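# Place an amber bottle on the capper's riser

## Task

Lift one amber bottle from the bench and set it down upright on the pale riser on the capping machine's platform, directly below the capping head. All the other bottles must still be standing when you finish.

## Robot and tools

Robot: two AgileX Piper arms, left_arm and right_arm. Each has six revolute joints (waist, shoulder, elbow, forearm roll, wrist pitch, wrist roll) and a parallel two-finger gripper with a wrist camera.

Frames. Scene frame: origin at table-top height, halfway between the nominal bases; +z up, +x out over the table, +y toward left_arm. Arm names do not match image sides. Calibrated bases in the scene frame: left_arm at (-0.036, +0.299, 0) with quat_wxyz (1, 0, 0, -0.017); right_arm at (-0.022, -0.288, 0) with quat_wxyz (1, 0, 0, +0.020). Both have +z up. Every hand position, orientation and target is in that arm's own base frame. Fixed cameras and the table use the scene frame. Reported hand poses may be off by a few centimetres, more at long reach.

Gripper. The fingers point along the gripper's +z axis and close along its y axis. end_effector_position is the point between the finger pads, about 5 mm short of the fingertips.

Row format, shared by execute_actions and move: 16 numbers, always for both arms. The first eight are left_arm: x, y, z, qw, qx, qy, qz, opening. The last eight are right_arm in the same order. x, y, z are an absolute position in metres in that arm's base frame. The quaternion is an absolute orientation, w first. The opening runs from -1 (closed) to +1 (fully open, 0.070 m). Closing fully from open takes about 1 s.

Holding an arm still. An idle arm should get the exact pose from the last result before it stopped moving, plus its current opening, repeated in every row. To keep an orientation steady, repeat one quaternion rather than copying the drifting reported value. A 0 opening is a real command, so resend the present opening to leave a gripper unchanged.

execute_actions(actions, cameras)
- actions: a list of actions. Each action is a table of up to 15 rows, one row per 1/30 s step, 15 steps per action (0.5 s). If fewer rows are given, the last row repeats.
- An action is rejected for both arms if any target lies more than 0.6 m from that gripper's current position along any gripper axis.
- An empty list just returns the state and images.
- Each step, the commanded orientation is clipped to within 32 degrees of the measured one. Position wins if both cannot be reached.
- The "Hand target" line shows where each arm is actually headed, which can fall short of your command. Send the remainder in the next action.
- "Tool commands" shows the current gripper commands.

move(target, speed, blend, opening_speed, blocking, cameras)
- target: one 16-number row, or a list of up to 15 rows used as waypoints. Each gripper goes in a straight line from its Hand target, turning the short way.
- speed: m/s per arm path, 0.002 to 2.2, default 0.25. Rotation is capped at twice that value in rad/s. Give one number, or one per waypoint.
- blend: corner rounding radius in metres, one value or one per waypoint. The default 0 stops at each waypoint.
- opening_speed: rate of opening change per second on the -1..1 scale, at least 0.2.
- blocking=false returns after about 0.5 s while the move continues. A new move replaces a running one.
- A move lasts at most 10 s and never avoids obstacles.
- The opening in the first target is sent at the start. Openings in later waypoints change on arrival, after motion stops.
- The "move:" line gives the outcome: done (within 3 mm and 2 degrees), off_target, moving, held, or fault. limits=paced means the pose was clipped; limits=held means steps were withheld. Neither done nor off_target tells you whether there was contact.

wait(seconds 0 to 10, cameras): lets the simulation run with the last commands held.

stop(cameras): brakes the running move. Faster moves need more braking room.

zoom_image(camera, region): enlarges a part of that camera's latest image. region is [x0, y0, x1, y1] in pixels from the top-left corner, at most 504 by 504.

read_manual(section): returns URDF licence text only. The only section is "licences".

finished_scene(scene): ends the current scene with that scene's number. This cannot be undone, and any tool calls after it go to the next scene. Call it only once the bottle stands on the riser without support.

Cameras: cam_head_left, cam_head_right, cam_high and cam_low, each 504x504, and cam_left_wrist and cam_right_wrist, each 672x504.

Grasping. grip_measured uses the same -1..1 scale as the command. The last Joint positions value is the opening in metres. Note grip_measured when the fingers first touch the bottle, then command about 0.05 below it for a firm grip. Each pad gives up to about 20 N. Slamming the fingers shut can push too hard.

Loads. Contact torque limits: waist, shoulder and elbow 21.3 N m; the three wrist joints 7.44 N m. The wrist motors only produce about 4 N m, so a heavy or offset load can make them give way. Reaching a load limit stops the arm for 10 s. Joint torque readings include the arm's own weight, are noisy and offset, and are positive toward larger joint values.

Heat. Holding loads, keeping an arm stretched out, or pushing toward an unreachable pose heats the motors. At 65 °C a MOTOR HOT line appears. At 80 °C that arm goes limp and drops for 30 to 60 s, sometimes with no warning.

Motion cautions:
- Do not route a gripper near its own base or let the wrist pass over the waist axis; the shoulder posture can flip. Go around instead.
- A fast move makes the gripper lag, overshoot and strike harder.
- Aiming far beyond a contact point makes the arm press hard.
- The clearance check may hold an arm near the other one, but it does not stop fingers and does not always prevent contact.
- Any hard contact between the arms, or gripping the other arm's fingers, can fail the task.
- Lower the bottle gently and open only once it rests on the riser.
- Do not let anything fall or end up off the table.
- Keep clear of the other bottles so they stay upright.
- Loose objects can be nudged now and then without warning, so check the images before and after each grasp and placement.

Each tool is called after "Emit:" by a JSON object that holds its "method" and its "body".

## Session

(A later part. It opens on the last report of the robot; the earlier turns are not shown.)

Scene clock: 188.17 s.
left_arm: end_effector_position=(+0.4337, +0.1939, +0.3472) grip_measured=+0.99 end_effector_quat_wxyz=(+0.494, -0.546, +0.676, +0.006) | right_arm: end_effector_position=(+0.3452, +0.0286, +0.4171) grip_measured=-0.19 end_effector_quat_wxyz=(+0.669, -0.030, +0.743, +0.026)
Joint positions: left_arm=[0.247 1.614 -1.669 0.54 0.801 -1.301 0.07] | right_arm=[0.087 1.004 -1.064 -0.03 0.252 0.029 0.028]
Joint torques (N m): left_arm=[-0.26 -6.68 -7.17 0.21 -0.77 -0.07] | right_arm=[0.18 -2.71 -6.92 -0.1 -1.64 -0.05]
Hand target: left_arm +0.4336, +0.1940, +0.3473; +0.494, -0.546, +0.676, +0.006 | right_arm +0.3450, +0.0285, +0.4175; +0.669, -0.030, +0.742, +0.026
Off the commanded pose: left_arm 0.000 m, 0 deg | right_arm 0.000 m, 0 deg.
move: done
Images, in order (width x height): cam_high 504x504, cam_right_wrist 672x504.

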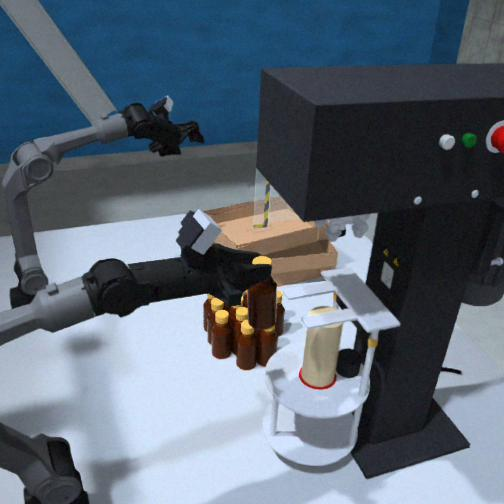

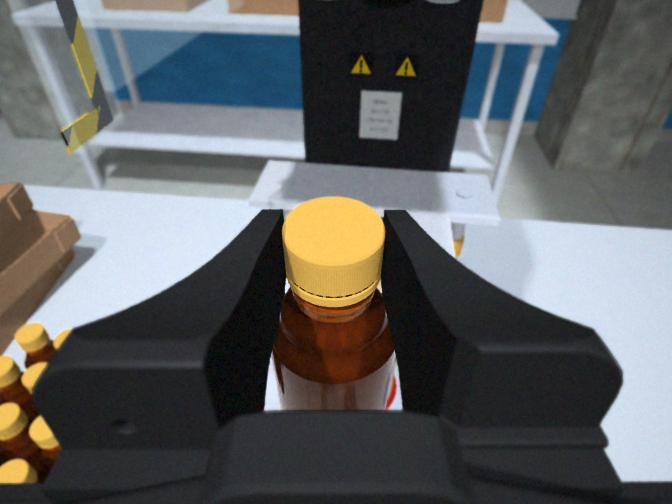

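Emit:
{"method": "move", "body": {"target": [0.4336,0.1940,0.3473,0.494,-0.546,0.676,0.006,1,0.415,0.0247,0.4175,0.6689,-0.0210,0.7428,0.0188,-0.32], "speed": 0.05}}

Emit:
{"method": "zoom_image", "body": {"camera": "cam_head_left", "region": [270, 80, 410, 220]}}

Emit:
{"method": "zoom_image", "body": {"camera": "cam_high", "region": [240, 200, 420, 380]}}

Scene clock: 196.83 s.
left_arm: end_effector_position=(+0.4337, +0.1939, +0.3472) grip_measured=+0.99 end_effector_quat_wxyz=(+0.494, -0.546, +0.676, +0.006) | right_arm: end_effector_position=(+0.4154, +0.0246, +0.4174) grip_measured=-0.19 end_effector_quat_wxyz=(+0.669, -0.021, +0.743, +0.019)
Joint positions: left_arm=[0.247 1.614 -1.669 0.54 0.801 -1.301 0.07] | right_arm=[0.063 1.247 -1.222 -0.039 0.168 0.039 0.028]
Joint torques (N m): left_arm=[-0.25 -6.43 -6.9 0.19 -0.77 -0.07] | right_arm=[0.71 -4.42 -5.83 0.1 -1.83 0.14]
Hand target: left_arm +0.4336, +0.1940, +0.3473; +0.494, -0.546, +0.676, +0.006 | right_arm +0.4150, +0.0247, +0.4175; +0.669, -0.021, +0.743, +0.019
Off the commanded pose: left_arm 0.000 m, 0 deg | right_arm 0.000 m, 0 deg.
move: done

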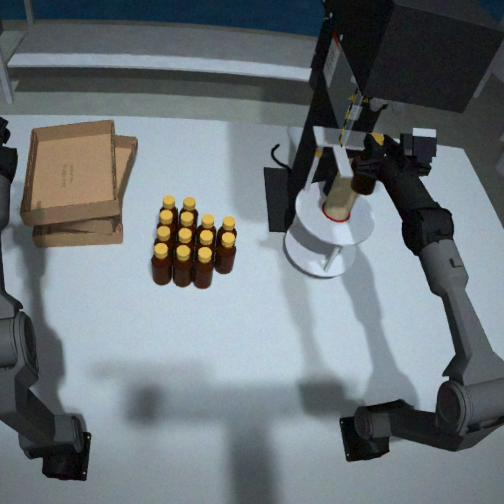

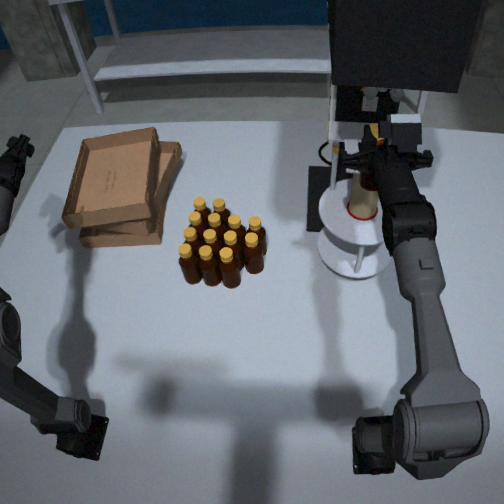

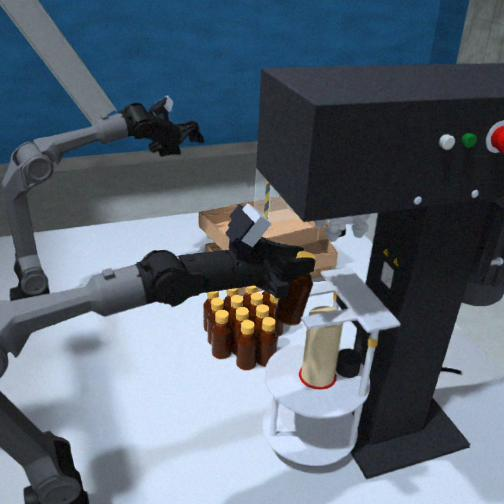

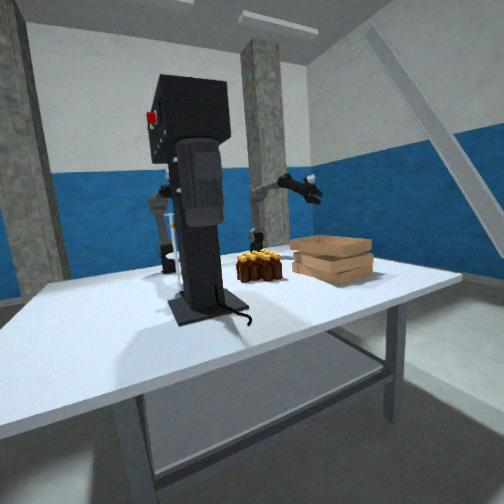

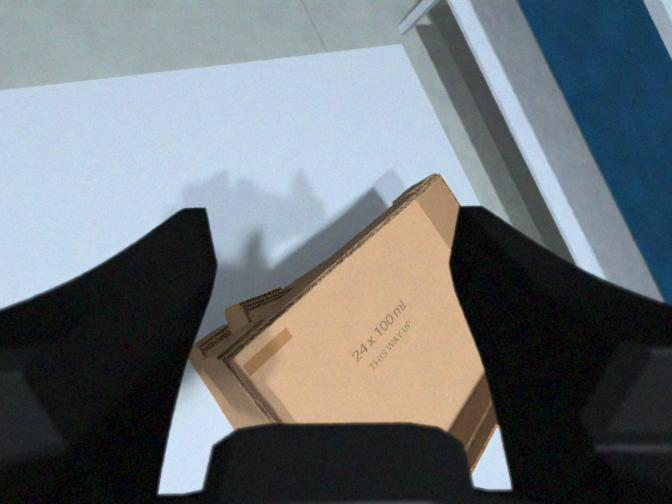

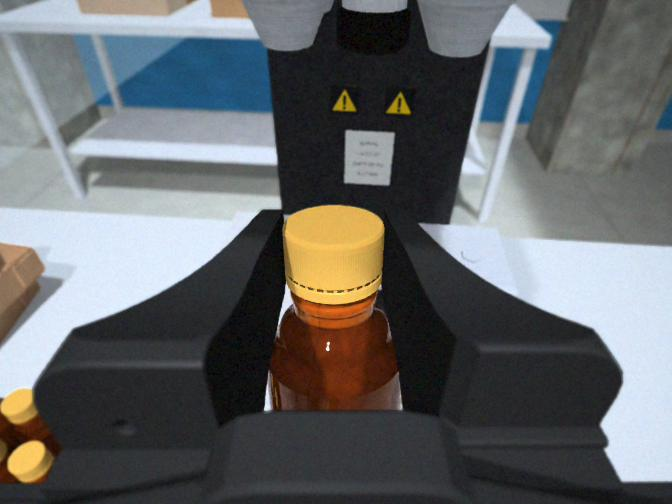

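Scaled by 3.600.

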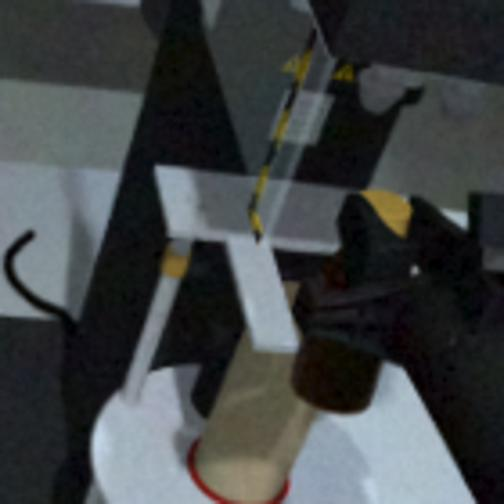

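Scaled by 2.800.

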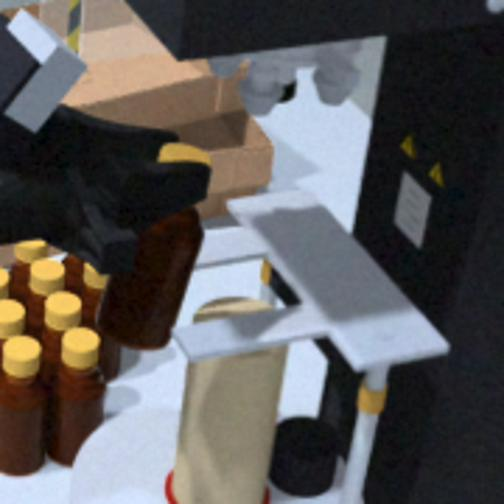

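Emit:
{"method": "move", "body": {"target": [[0.4336,0.1940,0.3473,0.494,-0.546,0.676,0.006,1,0.33,0.0275,0.4175,0.6687,-0.0300,0.7425,0.0263,-0.32],[0.4336,0.1940,0.3473,0.494,-0.546,0.676,0.006,1,0.29,0.025,0.34,0.6689,-0.0195,0.7428,0.0175,-0.32]], "speed": [0.05,0.12], "cameras": ["cam_high","cam_right_wrist"]}}

Emit:
{"method": "zoom_image", "body": {"camera": "cam_right_wrist", "region": [210, 0, 450, 220]}}

Scene clock: 233.70 s.
left_arm: end_effector_position=(+0.4337, +0.1939, +0.3472) grip_measured=+0.99 end_effector_quat_wxyz=(+0.494, -0.546, +0.676, +0.006) | right_arm: end_effector_position=(+0.2899, +0.0245, +0.3402) grip_measured=-0.19 end_effector_quat_wxyz=(+0.668, -0.027, +0.743, +0.026)
Joint positions: left_arm=[0.247 1.614 -1.669 0.54 0.801 -1.301 0.07] | right_arm=[0.113 0.749 -0.656 -0.363 0.108 0.369 0.028]
Joint torques (N m): left_arm=[-0.27 -6.41 -6.71 0.16 -0.79 -0.07] | right_arm=[0.91 -0.33 -7 -0.09 -1.47 -0.17]
Hand target: left_arm +0.4336, +0.1940, +0.3473; +0.494, -0.546, +0.676, +0.006 | right_arm +0.2900, +0.0246, +0.3401; +0.667, -0.027, +0.744, +0.026
Off the commanded pose: left_arm 0.000 m, 0 deg | right_arm 0.001 m, 1 deg.
move: done
Images, in order (width x height): cam_high 504x504, cam_right_wrist 672x504.

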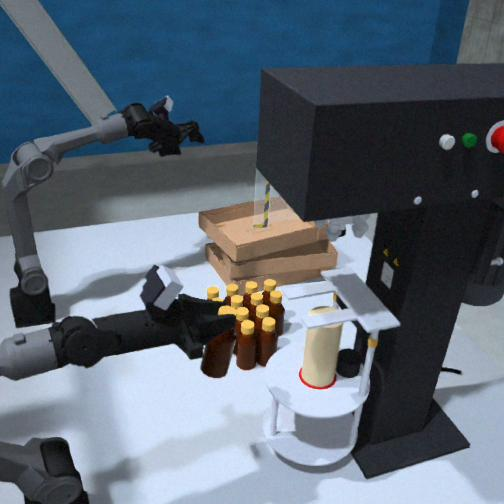

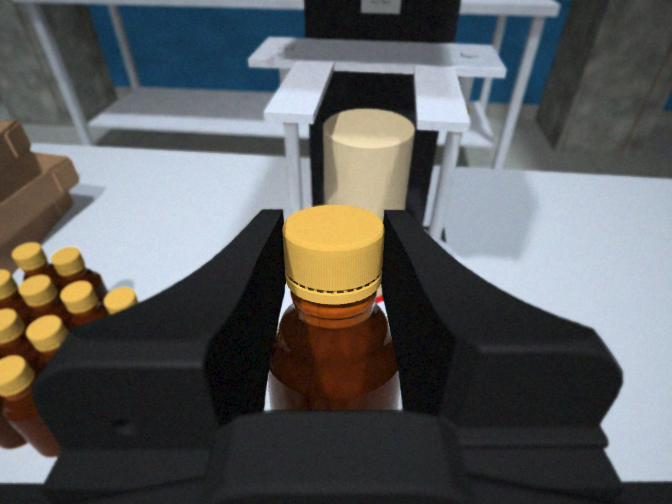

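Scaled by 2.100.

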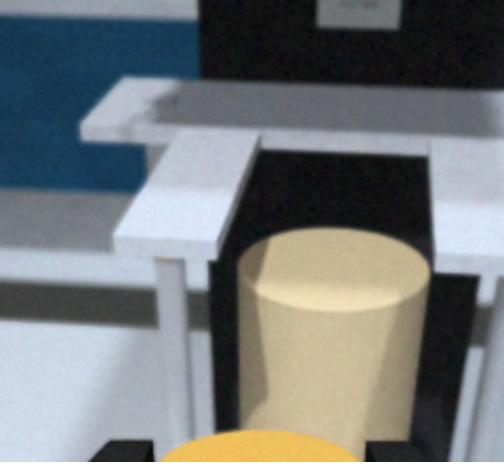

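Emit:
{"method": "move", "body": {"target": [[0.4336,0.1940,0.3473,0.494,-0.546,0.676,0.006,1,0.34,0.06,0.39,0.46,-0.0773,0.8836,0.0403,-0.32],[0.4336,0.1940,0.3473,0.494,-0.546,0.676,0.006,1,0.345,0.0225,0.4175,0.6687,-0.0300,0.7425,0.0263,-0.32]], "speed": 0.15, "cameras": ["cam_high","cam_right_wrist"]}}

Emit:
{"method": "zoom_image", "body": {"camera": "cam_high", "region": [160, 200, 400, 420]}}

Scene clock: 263.00 s.
left_arm: end_effector_position=(+0.4337, +0.1939, +0.3472) grip_measured=+0.99 end_effector_quat_wxyz=(+0.494, -0.546, +0.676, +0.006) | right_arm: end_effector_position=(+0.3452, +0.0227, +0.4171) grip_measured=-0.19 end_effector_quat_wxyz=(+0.668, -0.030, +0.743, +0.026)
Joint positions: left_arm=[0.247 1.614 -1.669 0.54 0.801 -1.301 0.07] | right_arm=[0.04 1.003 -1.064 0.158 0.256 -0.159 0.028]
Joint torques (N m): left_arm=[-0.42 -6.48 -6.74 0.13 -0.84 -0.08] | right_arm=[-0.18 -2.46 -6.99 -0.05 -1.59 -0.02]
Hand target: left_arm +0.4336, +0.1940, +0.3473; +0.494, -0.546, +0.676, +0.006 | right_arm +0.3450, +0.0225, +0.4175; +0.669, -0.030, +0.742, +0.026
Off the commanded pose: left_arm 0.000 m, 0 deg | right_arm 0.000 m, 0 deg.
move: done
Images, in order (width x height): cam_high 504x504, cam_right_wrist 672x504.

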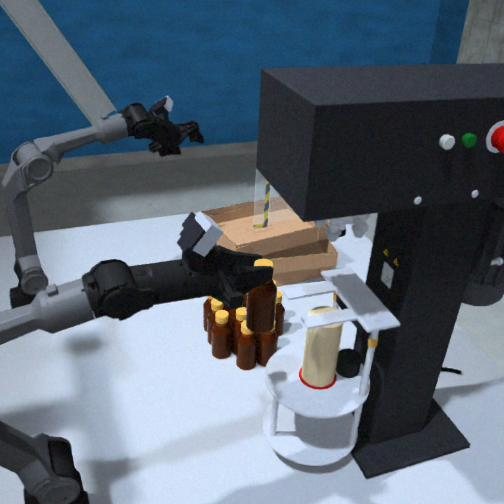

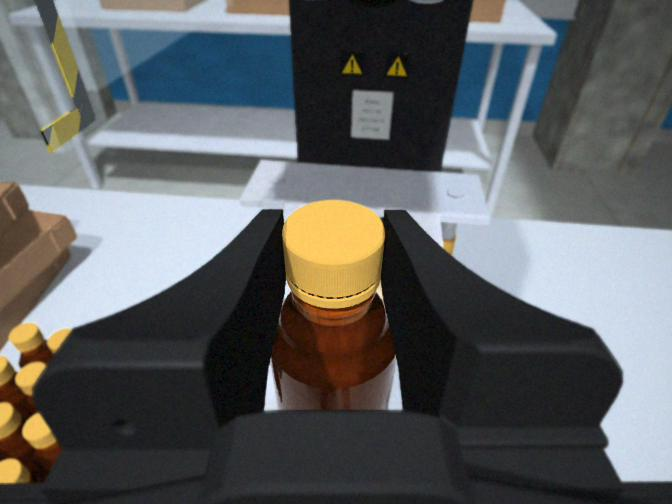

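Scaled by 2.100.

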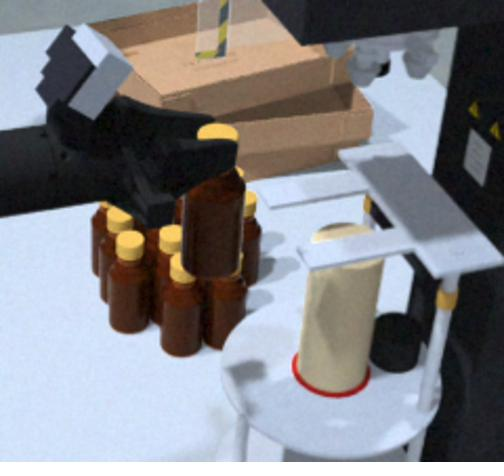

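Emit:
{"method": "move", "body": {"target": [0.4336,0.1940,0.3473,0.494,-0.546,0.676,0.006,1,0.385,0.0201,0.4175,0.6689,-0.0210,0.7428,0.0188,-0.32], "speed": 0.04, "cameras": ["cam_high","cam_right_wrist","cam_head_left","cam_head_right"]}}

Emit:
{"method": "zoom_image", "body": {"camera": "cam_high", "region": [240, 230, 380, 370]}}

Emit:
{"method": "zoom_image", "body": {"camera": "cam_head_left", "region": [310, 120, 410, 220]}}

Emit:
{"method": "zoom_image", "body": {"camera": "cam_right_wrist", "region": [236, 0, 476, 240]}}

Scene clock: 274.40 s.
left_arm: end_effector_position=(+0.4337, +0.1939, +0.3472) grip_measured=+0.99 end_effector_quat_wxyz=(+0.494, -0.546, +0.676, +0.006) | right_arm: end_effector_position=(+0.3853, +0.0198, +0.4173) grip_measured=-0.19 end_effector_quat_wxyz=(+0.669, -0.021, +0.743, +0.019)
Joint positions: left_arm=[0.247 1.614 -1.669 0.54 0.801 -1.301 0.07] | right_arm=[0.046 1.142 -1.146 0.051 0.197 -0.051 0.028]
Joint torques (N m): left_arm=[-0.47 -6.27 -6.55 0.11 -0.84 -0.08] | right_arm=[1.04 -3.41 -6.85 -0.08 -1.75 -0.05]
Hand target: left_arm +0.4336, +0.1940, +0.3473; +0.494, -0.546, +0.676, +0.006 | right_arm +0.3850, +0.0201, +0.4175; +0.669, -0.021, +0.743, +0.019
Off the commanded pose: left_arm 0.000 m, 0 deg | right_arm 0.000 m, 0 deg.
move: done
Images, in order (width x height): cam_head_left 504x504, cam_head_right 504x504, cam_high 504x504, cam_right_wrist 672x504.

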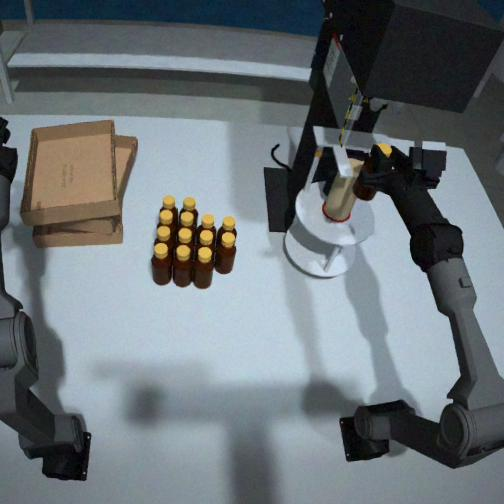

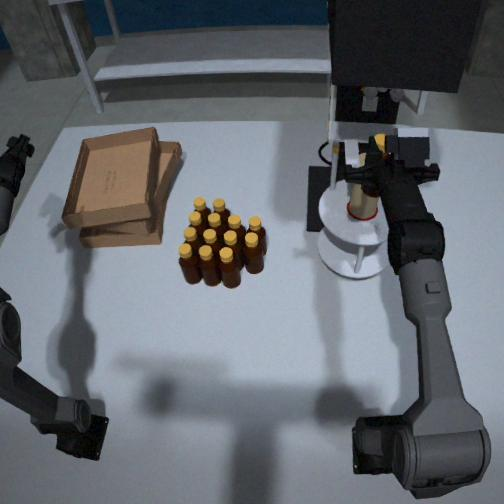

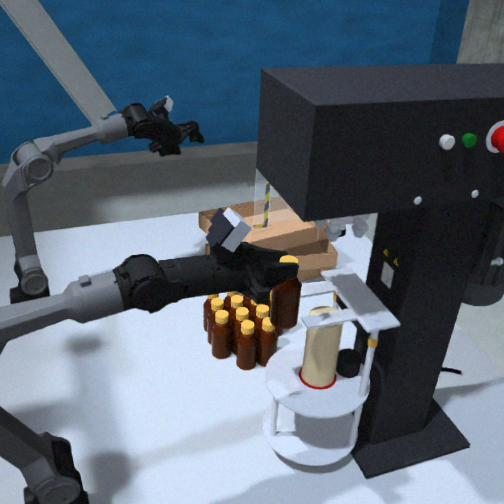

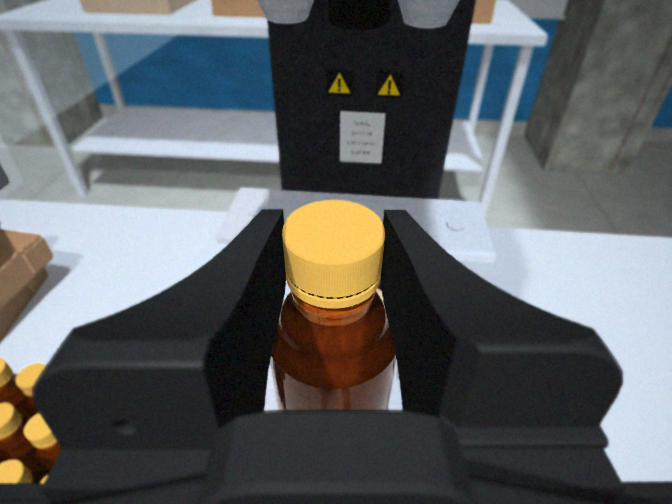

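Scaled by 3.600.

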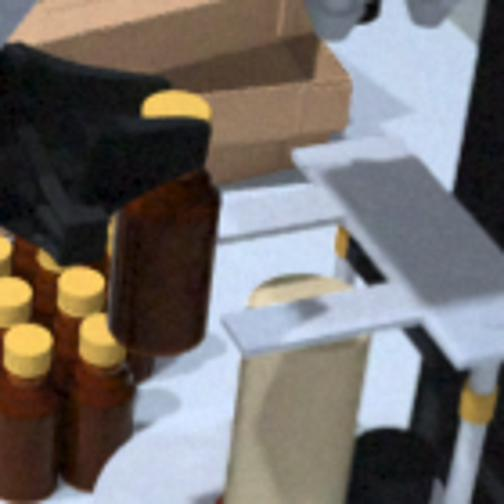

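Scaled by 5.040.

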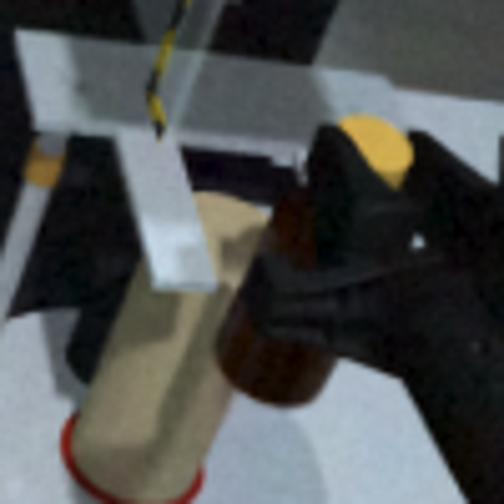

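Scaled by 2.100.

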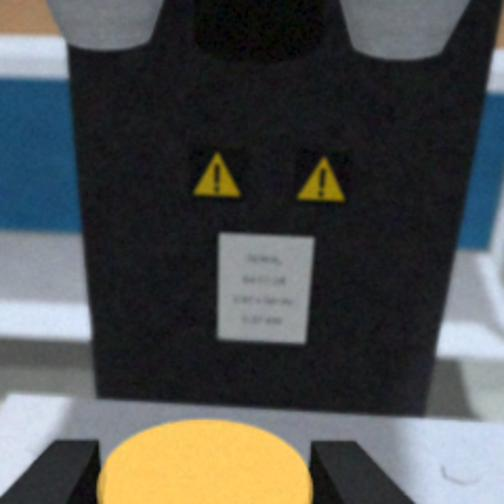

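Emit:
{"method": "move", "body": {"target": [0.4336,0.1940,0.3473,0.494,-0.546,0.676,0.006,1,0.41,0.0187,0.4175,0.6689,-0.0210,0.7428,0.0188,-0.32], "speed": 0.04, "cameras": ["cam_high","cam_right_wrist","cam_head_left","cam_head_right"]}}

Emit:
{"method": "zoom_image", "body": {"camera": "cam_high", "region": [240, 230, 380, 370]}}

Emit:
{"method": "zoom_image", "body": {"camera": "cam_head_left", "region": [310, 120, 410, 220]}}

Scene clock: 295.77 s.
left_arm: end_effector_position=(+0.4337, +0.1939, +0.3472) grip_measured=+0.99 end_effector_quat_wxyz=(+0.494, -0.546, +0.676, +0.006) | right_arm: end_effector_position=(+0.4103, +0.0189, +0.4174) grip_measured=-0.19 end_effector_quat_wxyz=(+0.669, -0.021, +0.743, +0.019)
Joint positions: left_arm=[0.247 1.614 -1.669 0.54 0.801 -1.301 0.07] | right_arm=[0.034 1.228 -1.208 0.134 0.173 -0.135 0.028]
Joint torques (N m): left_arm=[-0.6 -6.41 -6.51 0.12 -0.83 -0.07] | right_arm=[-0.6 -3.89 -6.35 0.04 -1.74 -0.09]
Hand target: left_arm +0.4336, +0.1940, +0.3473; +0.494, -0.546, +0.676, +0.006 | right_arm +0.4100, +0.0187, +0.4175; +0.669, -0.021, +0.743, +0.019
Off the commanded pose: left_arm 0.000 m, 0 deg | right_arm 0.000 m, 0 deg.
move: done
Images, in order (width x height): cam_head_left 504x504, cam_head_right 504x504, cam_high 504x504, cam_right_wrist 672x504.

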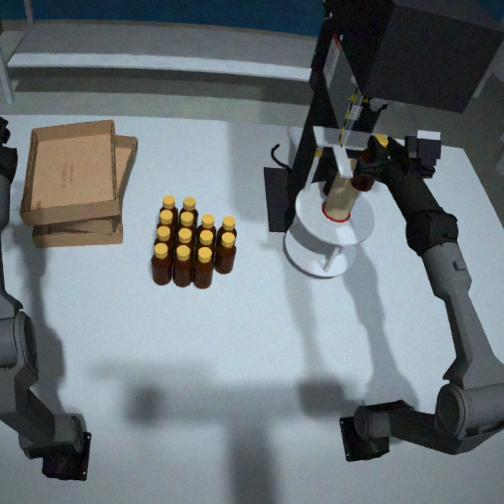

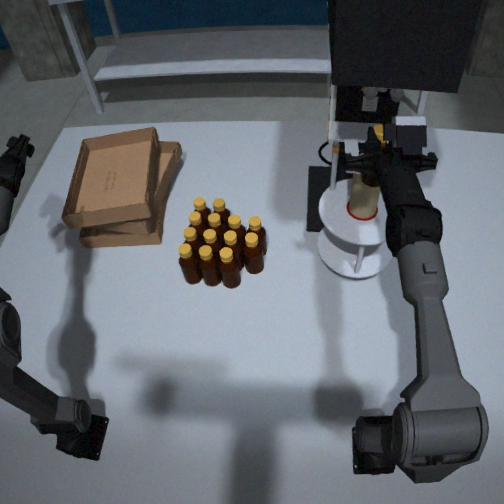

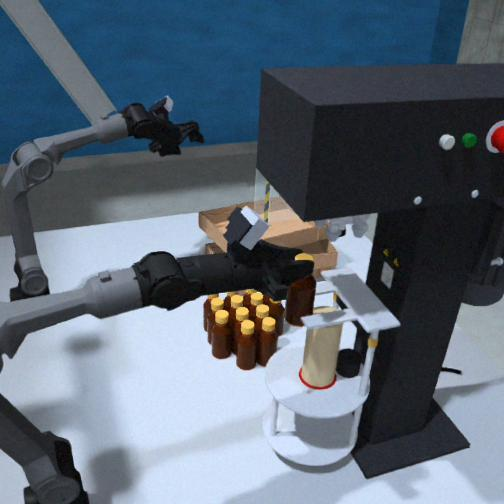

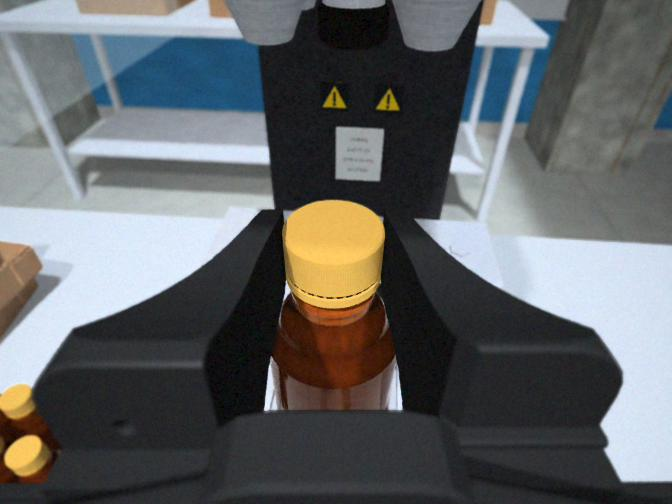

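Scaled by 3.600.

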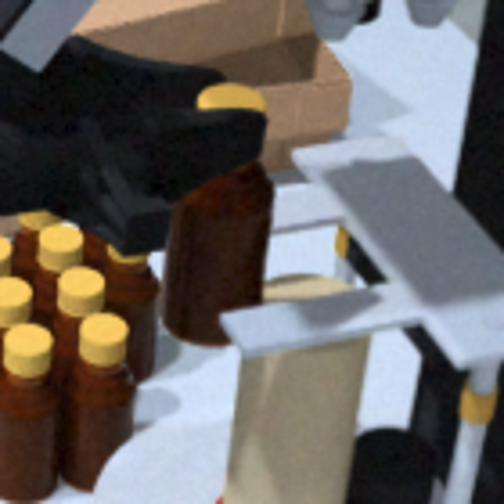

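Scaled by 5.040.

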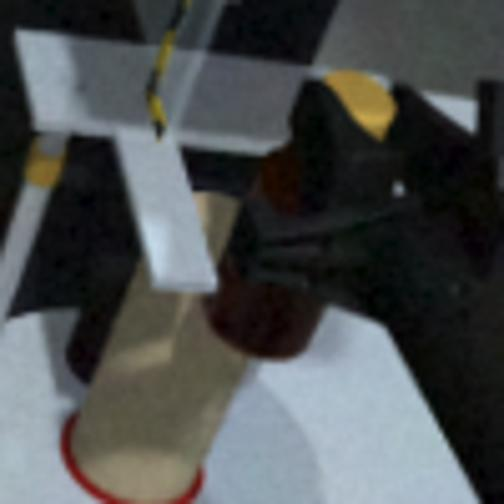

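Emit:
{"method": "move", "body": {"target": [0.4336,0.1940,0.3473,0.494,-0.546,0.676,0.006,1,0.435,0.0163,0.4175,0.6689,-0.0210,0.7428,0.0188,-0.32], "speed": 0.04, "cameras": ["cam_high","cam_right_wrist","cam_head_left","cam_head_right"]}}

Emit:
{"method": "zoom_image", "body": {"camera": "cam_high", "region": [240, 230, 380, 370]}}

Emit:
{"method": "zoom_image", "body": {"camera": "cam_head_left", "region": [310, 120, 410, 220]}}

Scene clock: 305.13 s.
left_arm: end_effector_position=(+0.4337, +0.1939, +0.3472) grip_measured=+0.99 end_effector_quat_wxyz=(+0.494, -0.546, +0.676, +0.006) | right_arm: end_effector_position=(+0.4353, +0.0164, +0.4174) grip_measured=-0.19 end_effector_quat_wxyz=(+0.669, -0.021, +0.743, +0.019)
Joint positions: left_arm=[0.247 1.614 -1.669 0.54 0.801 -1.301 0.07] | right_arm=[0.018 1.315 -1.278 0.241 0.16 -0.242 0.028]
Joint torques (N m): left_arm=[-0.62 -6.3 -6.39 0.12 -0.83 -0.05] | right_arm=[-0.27 -5.21 -6.28 0 -1.76 -0.24]
Hand target: left_arm +0.4336, +0.1940, +0.3473; +0.494, -0.546, +0.676, +0.006 | right_arm +0.4350, +0.0163, +0.4175; +0.669, -0.021, +0.743, +0.019
Off the commanded pose: left_arm 0.000 m, 0 deg | right_arm 0.000 m, 0 deg.
move: done
Images, in order (width x height): cam_head_left 504x504, cam_head_right 504x504, cam_high 504x504, cam_right_wrist 672x504.

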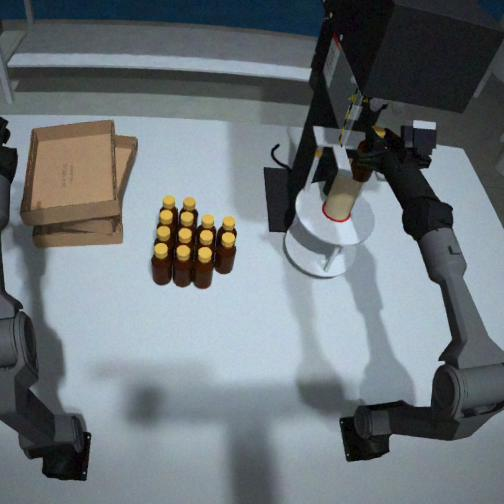

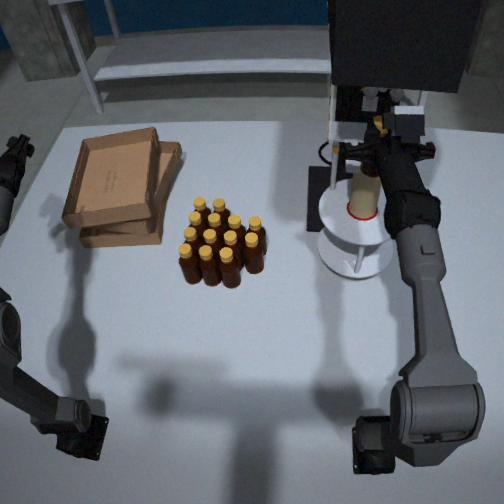

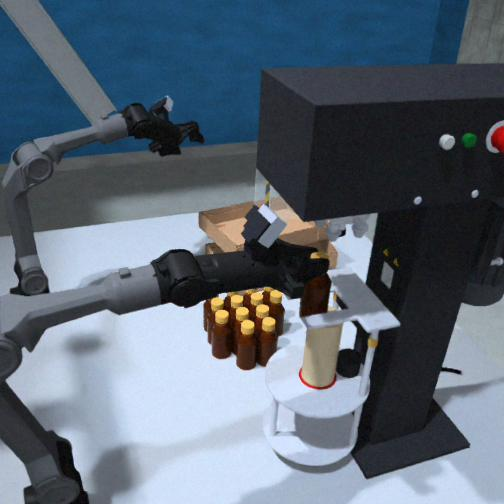

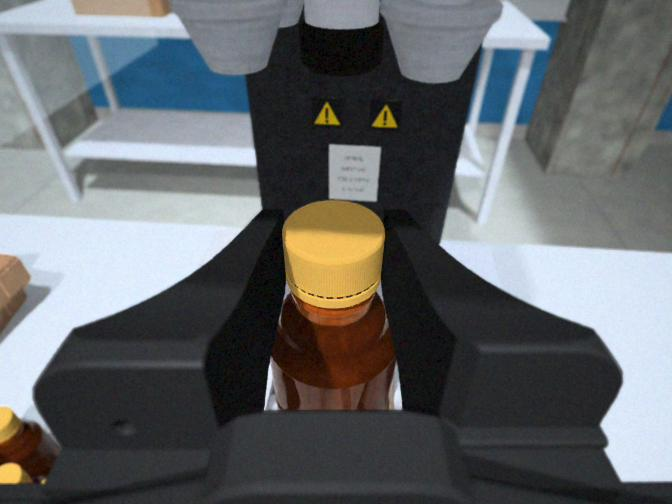

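Scaled by 3.600.

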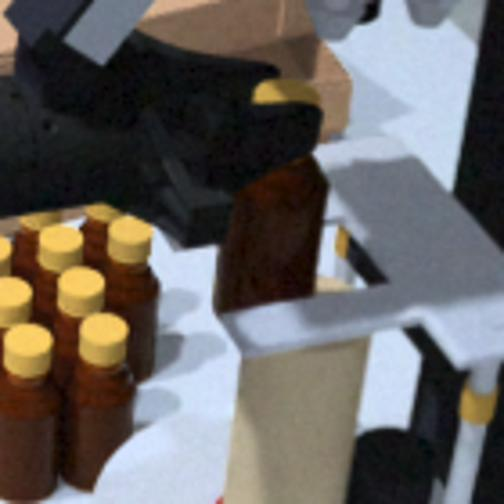

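Scaled by 5.040.

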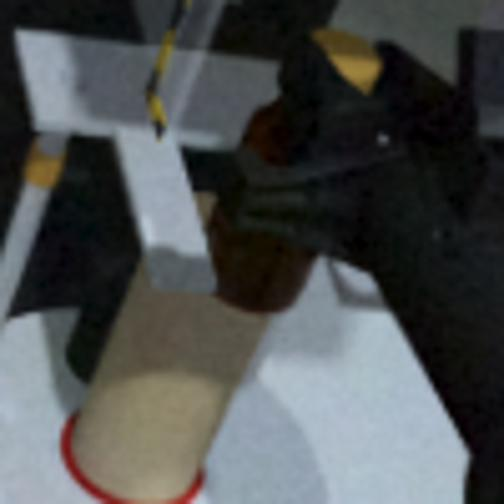

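Emit:
{"method": "move", "body": {"target": [0.4336,0.1940,0.3473,0.494,-0.546,0.676,0.006,1,0.461,0.0155,0.4175,0.6689,-0.0210,0.7428,0.0188,-0.32], "speed": 0.04, "cameras": ["cam_high","cam_right_wrist","cam_head_left","cam_head_right","cam_low"]}}

Emit:
{"method": "zoom_image", "body": {"camera": "cam_high", "region": [240, 210, 400, 370]}}

Emit:
{"method": "zoom_image", "body": {"camera": "cam_head_left", "region": [310, 120, 410, 220]}}

Emit:
{"method": "zoom_image", "body": {"camera": "cam_low", "region": [120, 150, 220, 250]}}

Emit:
{"method": "zoom_image", "body": {"camera": "cam_head_right", "region": [320, 90, 440, 210]}}

Scene clock: 315.53 s.
left_arm: end_effector_position=(+0.4337, +0.1939, +0.3472) grip_measured=+0.99 end_effector_quat_wxyz=(+0.494, -0.546, +0.676, +0.006) | right_arm: end_effector_position=(+0.4613, +0.0158, +0.4174) grip_measured=-0.19 end_effector_quat_wxyz=(+0.669, -0.021, +0.743, +0.019)
Joint positions: left_arm=[0.247 1.614 -1.669 0.54 0.801 -1.301 0.07] | right_arm=[0.013 1.405 -1.361 0.287 0.154 -0.288 0.028]
Joint torques (N m): left_arm=[-0.7 -6.28 -6.38 0.1 -0.8 -0.06] | right_arm=[-0.23 -5.11 -6.64 -0.07 -1.73 -0.21]
Hand target: left_arm +0.4336, +0.1940, +0.3473; +0.494, -0.546, +0.676, +0.006 | right_arm +0.4610, +0.0155, +0.4175; +0.669, -0.021, +0.743, +0.019
Off the commanded pose: left_arm 0.000 m, 0 deg | right_arm 0.000 m, 0 deg.
move: done
Images, in order (width x height): cam_head_left 504x504, cam_head_right 504x504, cam_high 504x504, cam_low 504x504, cam_right_wrist 672x504.

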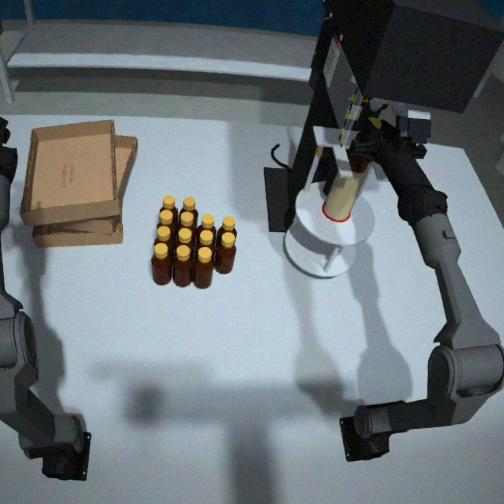

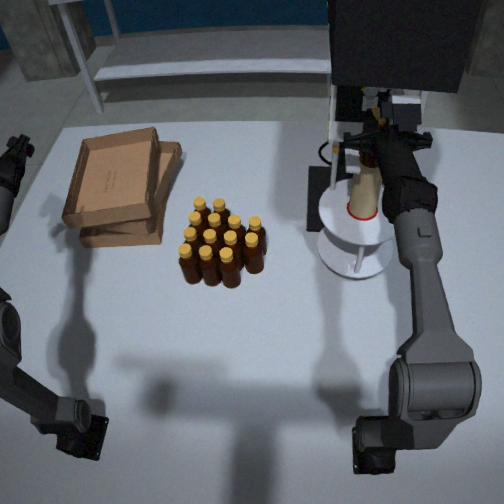

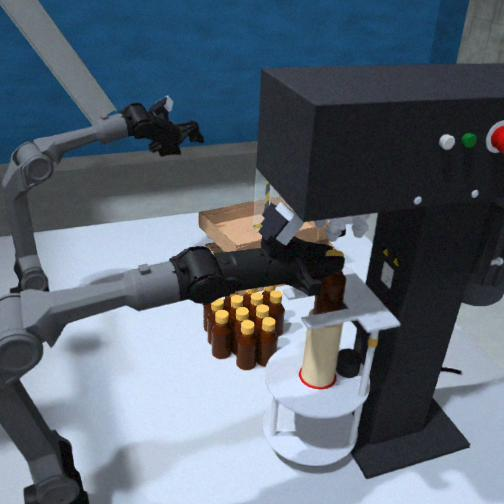

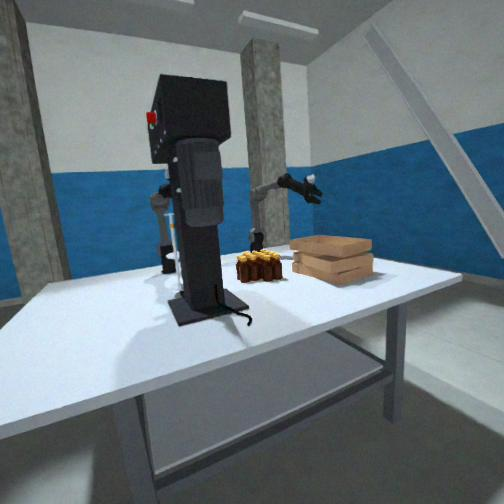

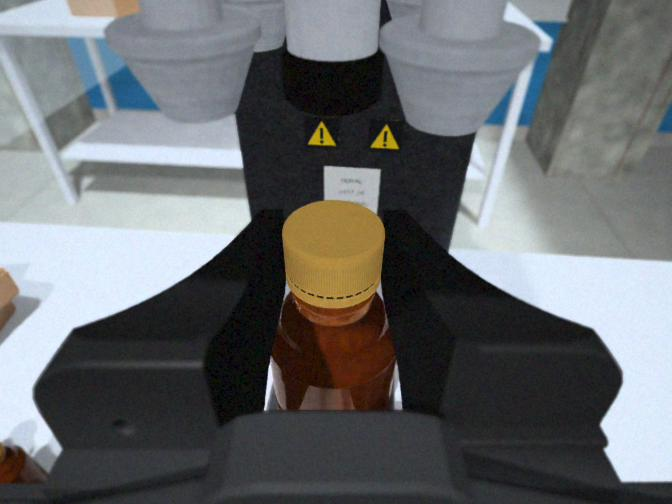

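Scaled by 3.150.

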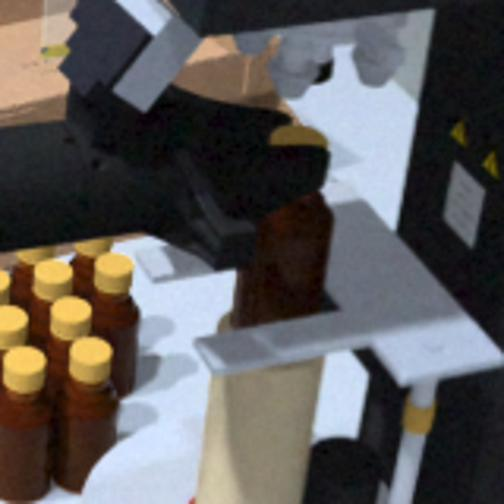

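Scaled by 5.040.

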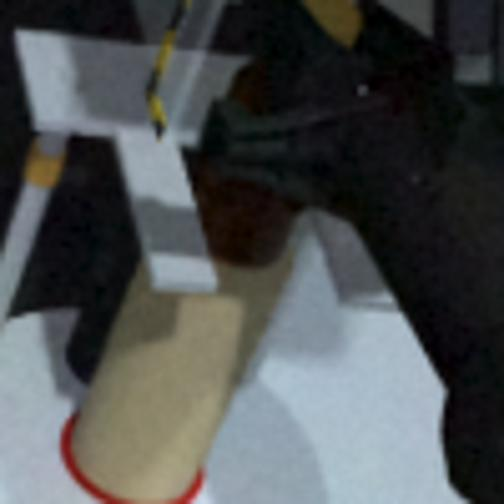

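Scaled by 5.040.

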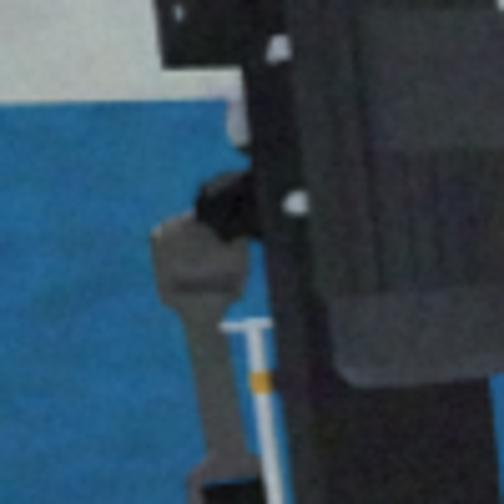

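Scaled by 4.200.

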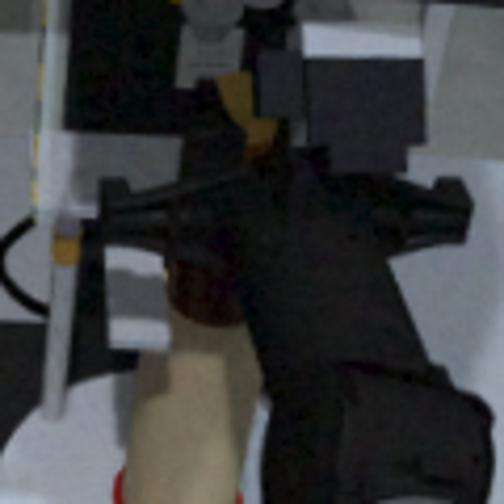

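Emit:
{"method": "move", "body": {"target": [0.4336,0.1940,0.3473,0.494,-0.546,0.676,0.006,1,0.461,0.0155,0.4110,0.6689,-0.0210,0.7428,0.0188,-0.32], "speed": 0.02, "cameras": ["cam_high","cam_head_left","cam_right_wrist"]}}

Emit:
{"method": "zoom_image", "body": {"camera": "cam_high", "region": [240, 210, 400, 370]}}

Emit:
{"method": "zoom_image", "body": {"camera": "cam_head_left", "region": [310, 120, 410, 220]}}

Scene clock: 327.60 s.
left_arm: end_effector_position=(+0.4337, +0.1939, +0.3472) grip_measured=+0.99 end_effector_quat_wxyz=(+0.494, -0.546, +0.676, +0.006) | right_arm: end_effector_position=(+0.4610, +0.0158, +0.4109) grip_measured=-0.19 end_effector_quat_wxyz=(+0.669, -0.021, +0.743, +0.019)
Joint positions: left_arm=[0.247 1.614 -1.669 0.54 0.801 -1.301 0.07] | right_arm=[0.013 1.402 -1.332 0.343 0.13 -0.345 0.028]
Joint torques (N m): left_arm=[-0.54 -6.26 -6.29 0.12 -0.79 -0.06] | right_arm=[0.27 -5.93 -5.93 0 -1.58 -0.16]
Hand target: left_arm +0.4336, +0.1940, +0.3473; +0.494, -0.546, +0.676, +0.006 | right_arm +0.4610, +0.0155, +0.4110; +0.669, -0.021, +0.743, +0.019
Off the commanded pose: left_arm 0.000 m, 0 deg | right_arm 0.000 m, 0 deg.
move: done
Images, in order (width x height): cam_head_left 504x504, cam_high 504x504, cam_right_wrist 672x504.

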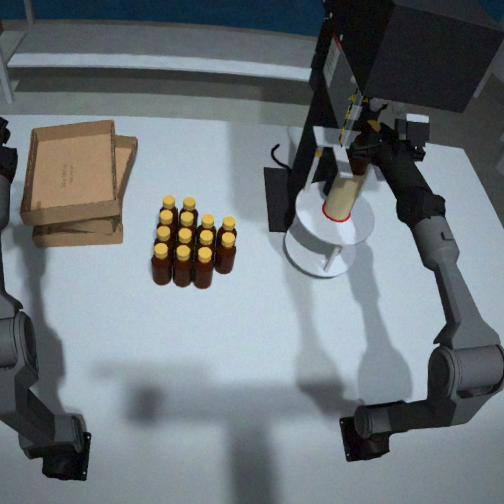

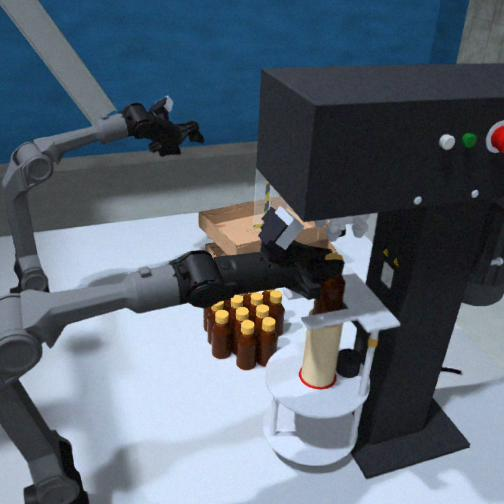

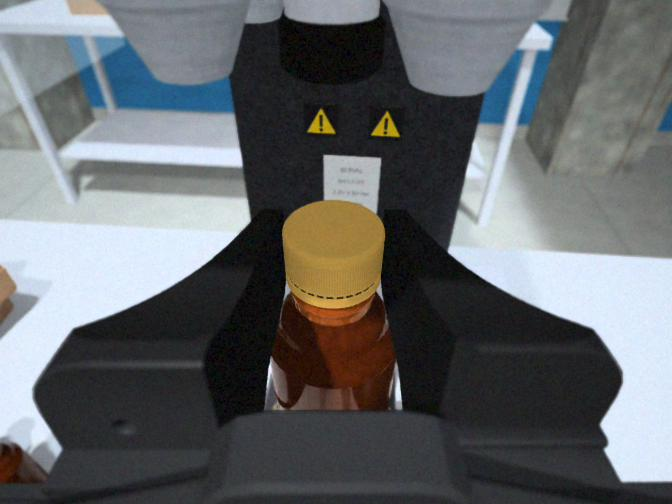

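Scaled by 3.150.

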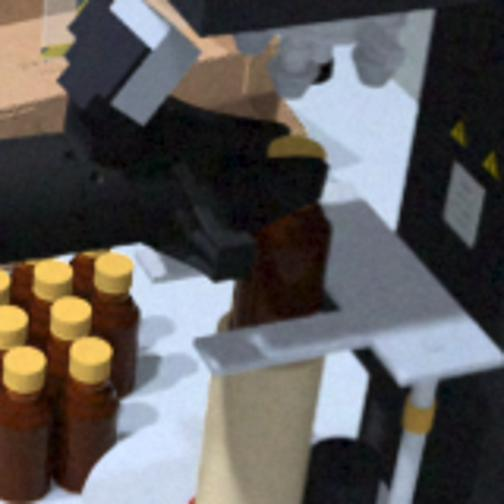

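Scaled by 5.040.

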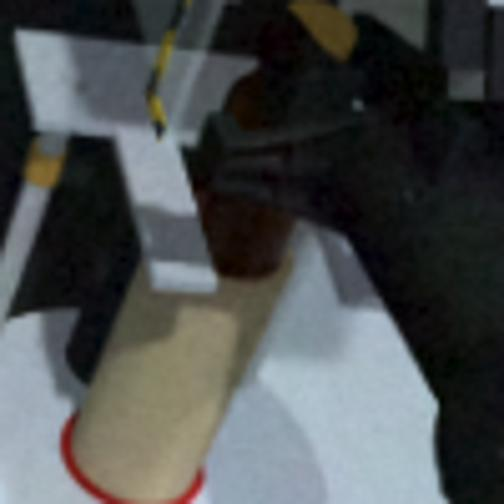

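Emit:
{"method": "move", "body": {"target": [0.4336,0.1940,0.3473,0.494,-0.546,0.676,0.006,1,0.461,0.0155,0.4085,0.6689,-0.0210,0.7428,0.0188,-0.32], "speed": 0.02, "cameras": ["cam_head_left"]}}

Emit:
{"method": "zoom_image", "body": {"camera": "cam_head_left", "region": [310, 120, 410, 220]}}

Scene clock: 334.30 s.
left_arm: end_effector_position=(+0.4337, +0.1939, +0.3472) grip_measured=+0.99 end_effector_quat_wxyz=(+0.494, -0.546, +0.676, +0.006) | right_arm: end_effector_position=(+0.4608, +0.0156, +0.4104) grip_measured=-0.19 end_effector_quat_wxyz=(+0.671, -0.021, +0.741, +0.019)
Joint positions: left_arm=[0.247 1.614 -1.669 0.54 0.801 -1.301 0.07] | right_arm=[0.013 1.4 -1.323 0.37 0.118 -0.372 0.028]
Joint torques (N m): left_arm=[-0.74 -6.31 -6.09 0.11 -0.79 -0.06] | right_arm=[0.61 -3.22 -3.15 0 -0.22 -0.22]
Hand target: left_arm +0.4336, +0.1940, +0.3473; +0.494, -0.546, +0.676, +0.006 | right_arm +0.4610, +0.0155, +0.4085; +0.669, -0.021, +0.743, +0.019
Off the commanded pose: left_arm 0.000 m, 0 deg | right_arm 0.002 m, 0 deg.
move: done
Images, in order (width x height): cam_head_left 504x504.

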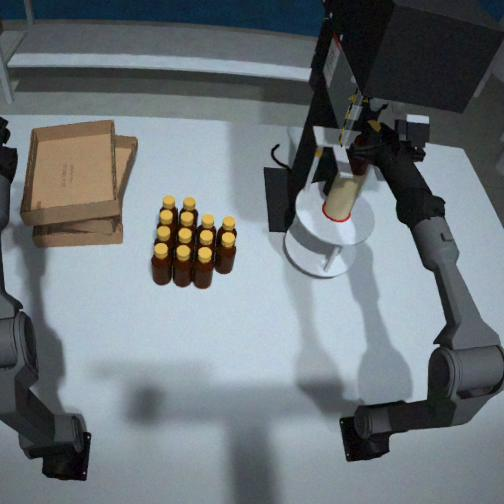

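Scaled by 5.040.

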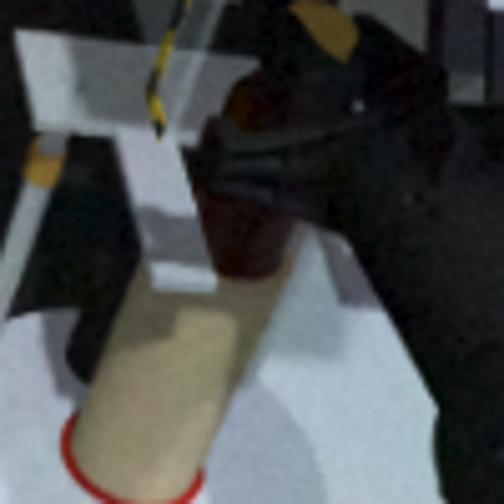

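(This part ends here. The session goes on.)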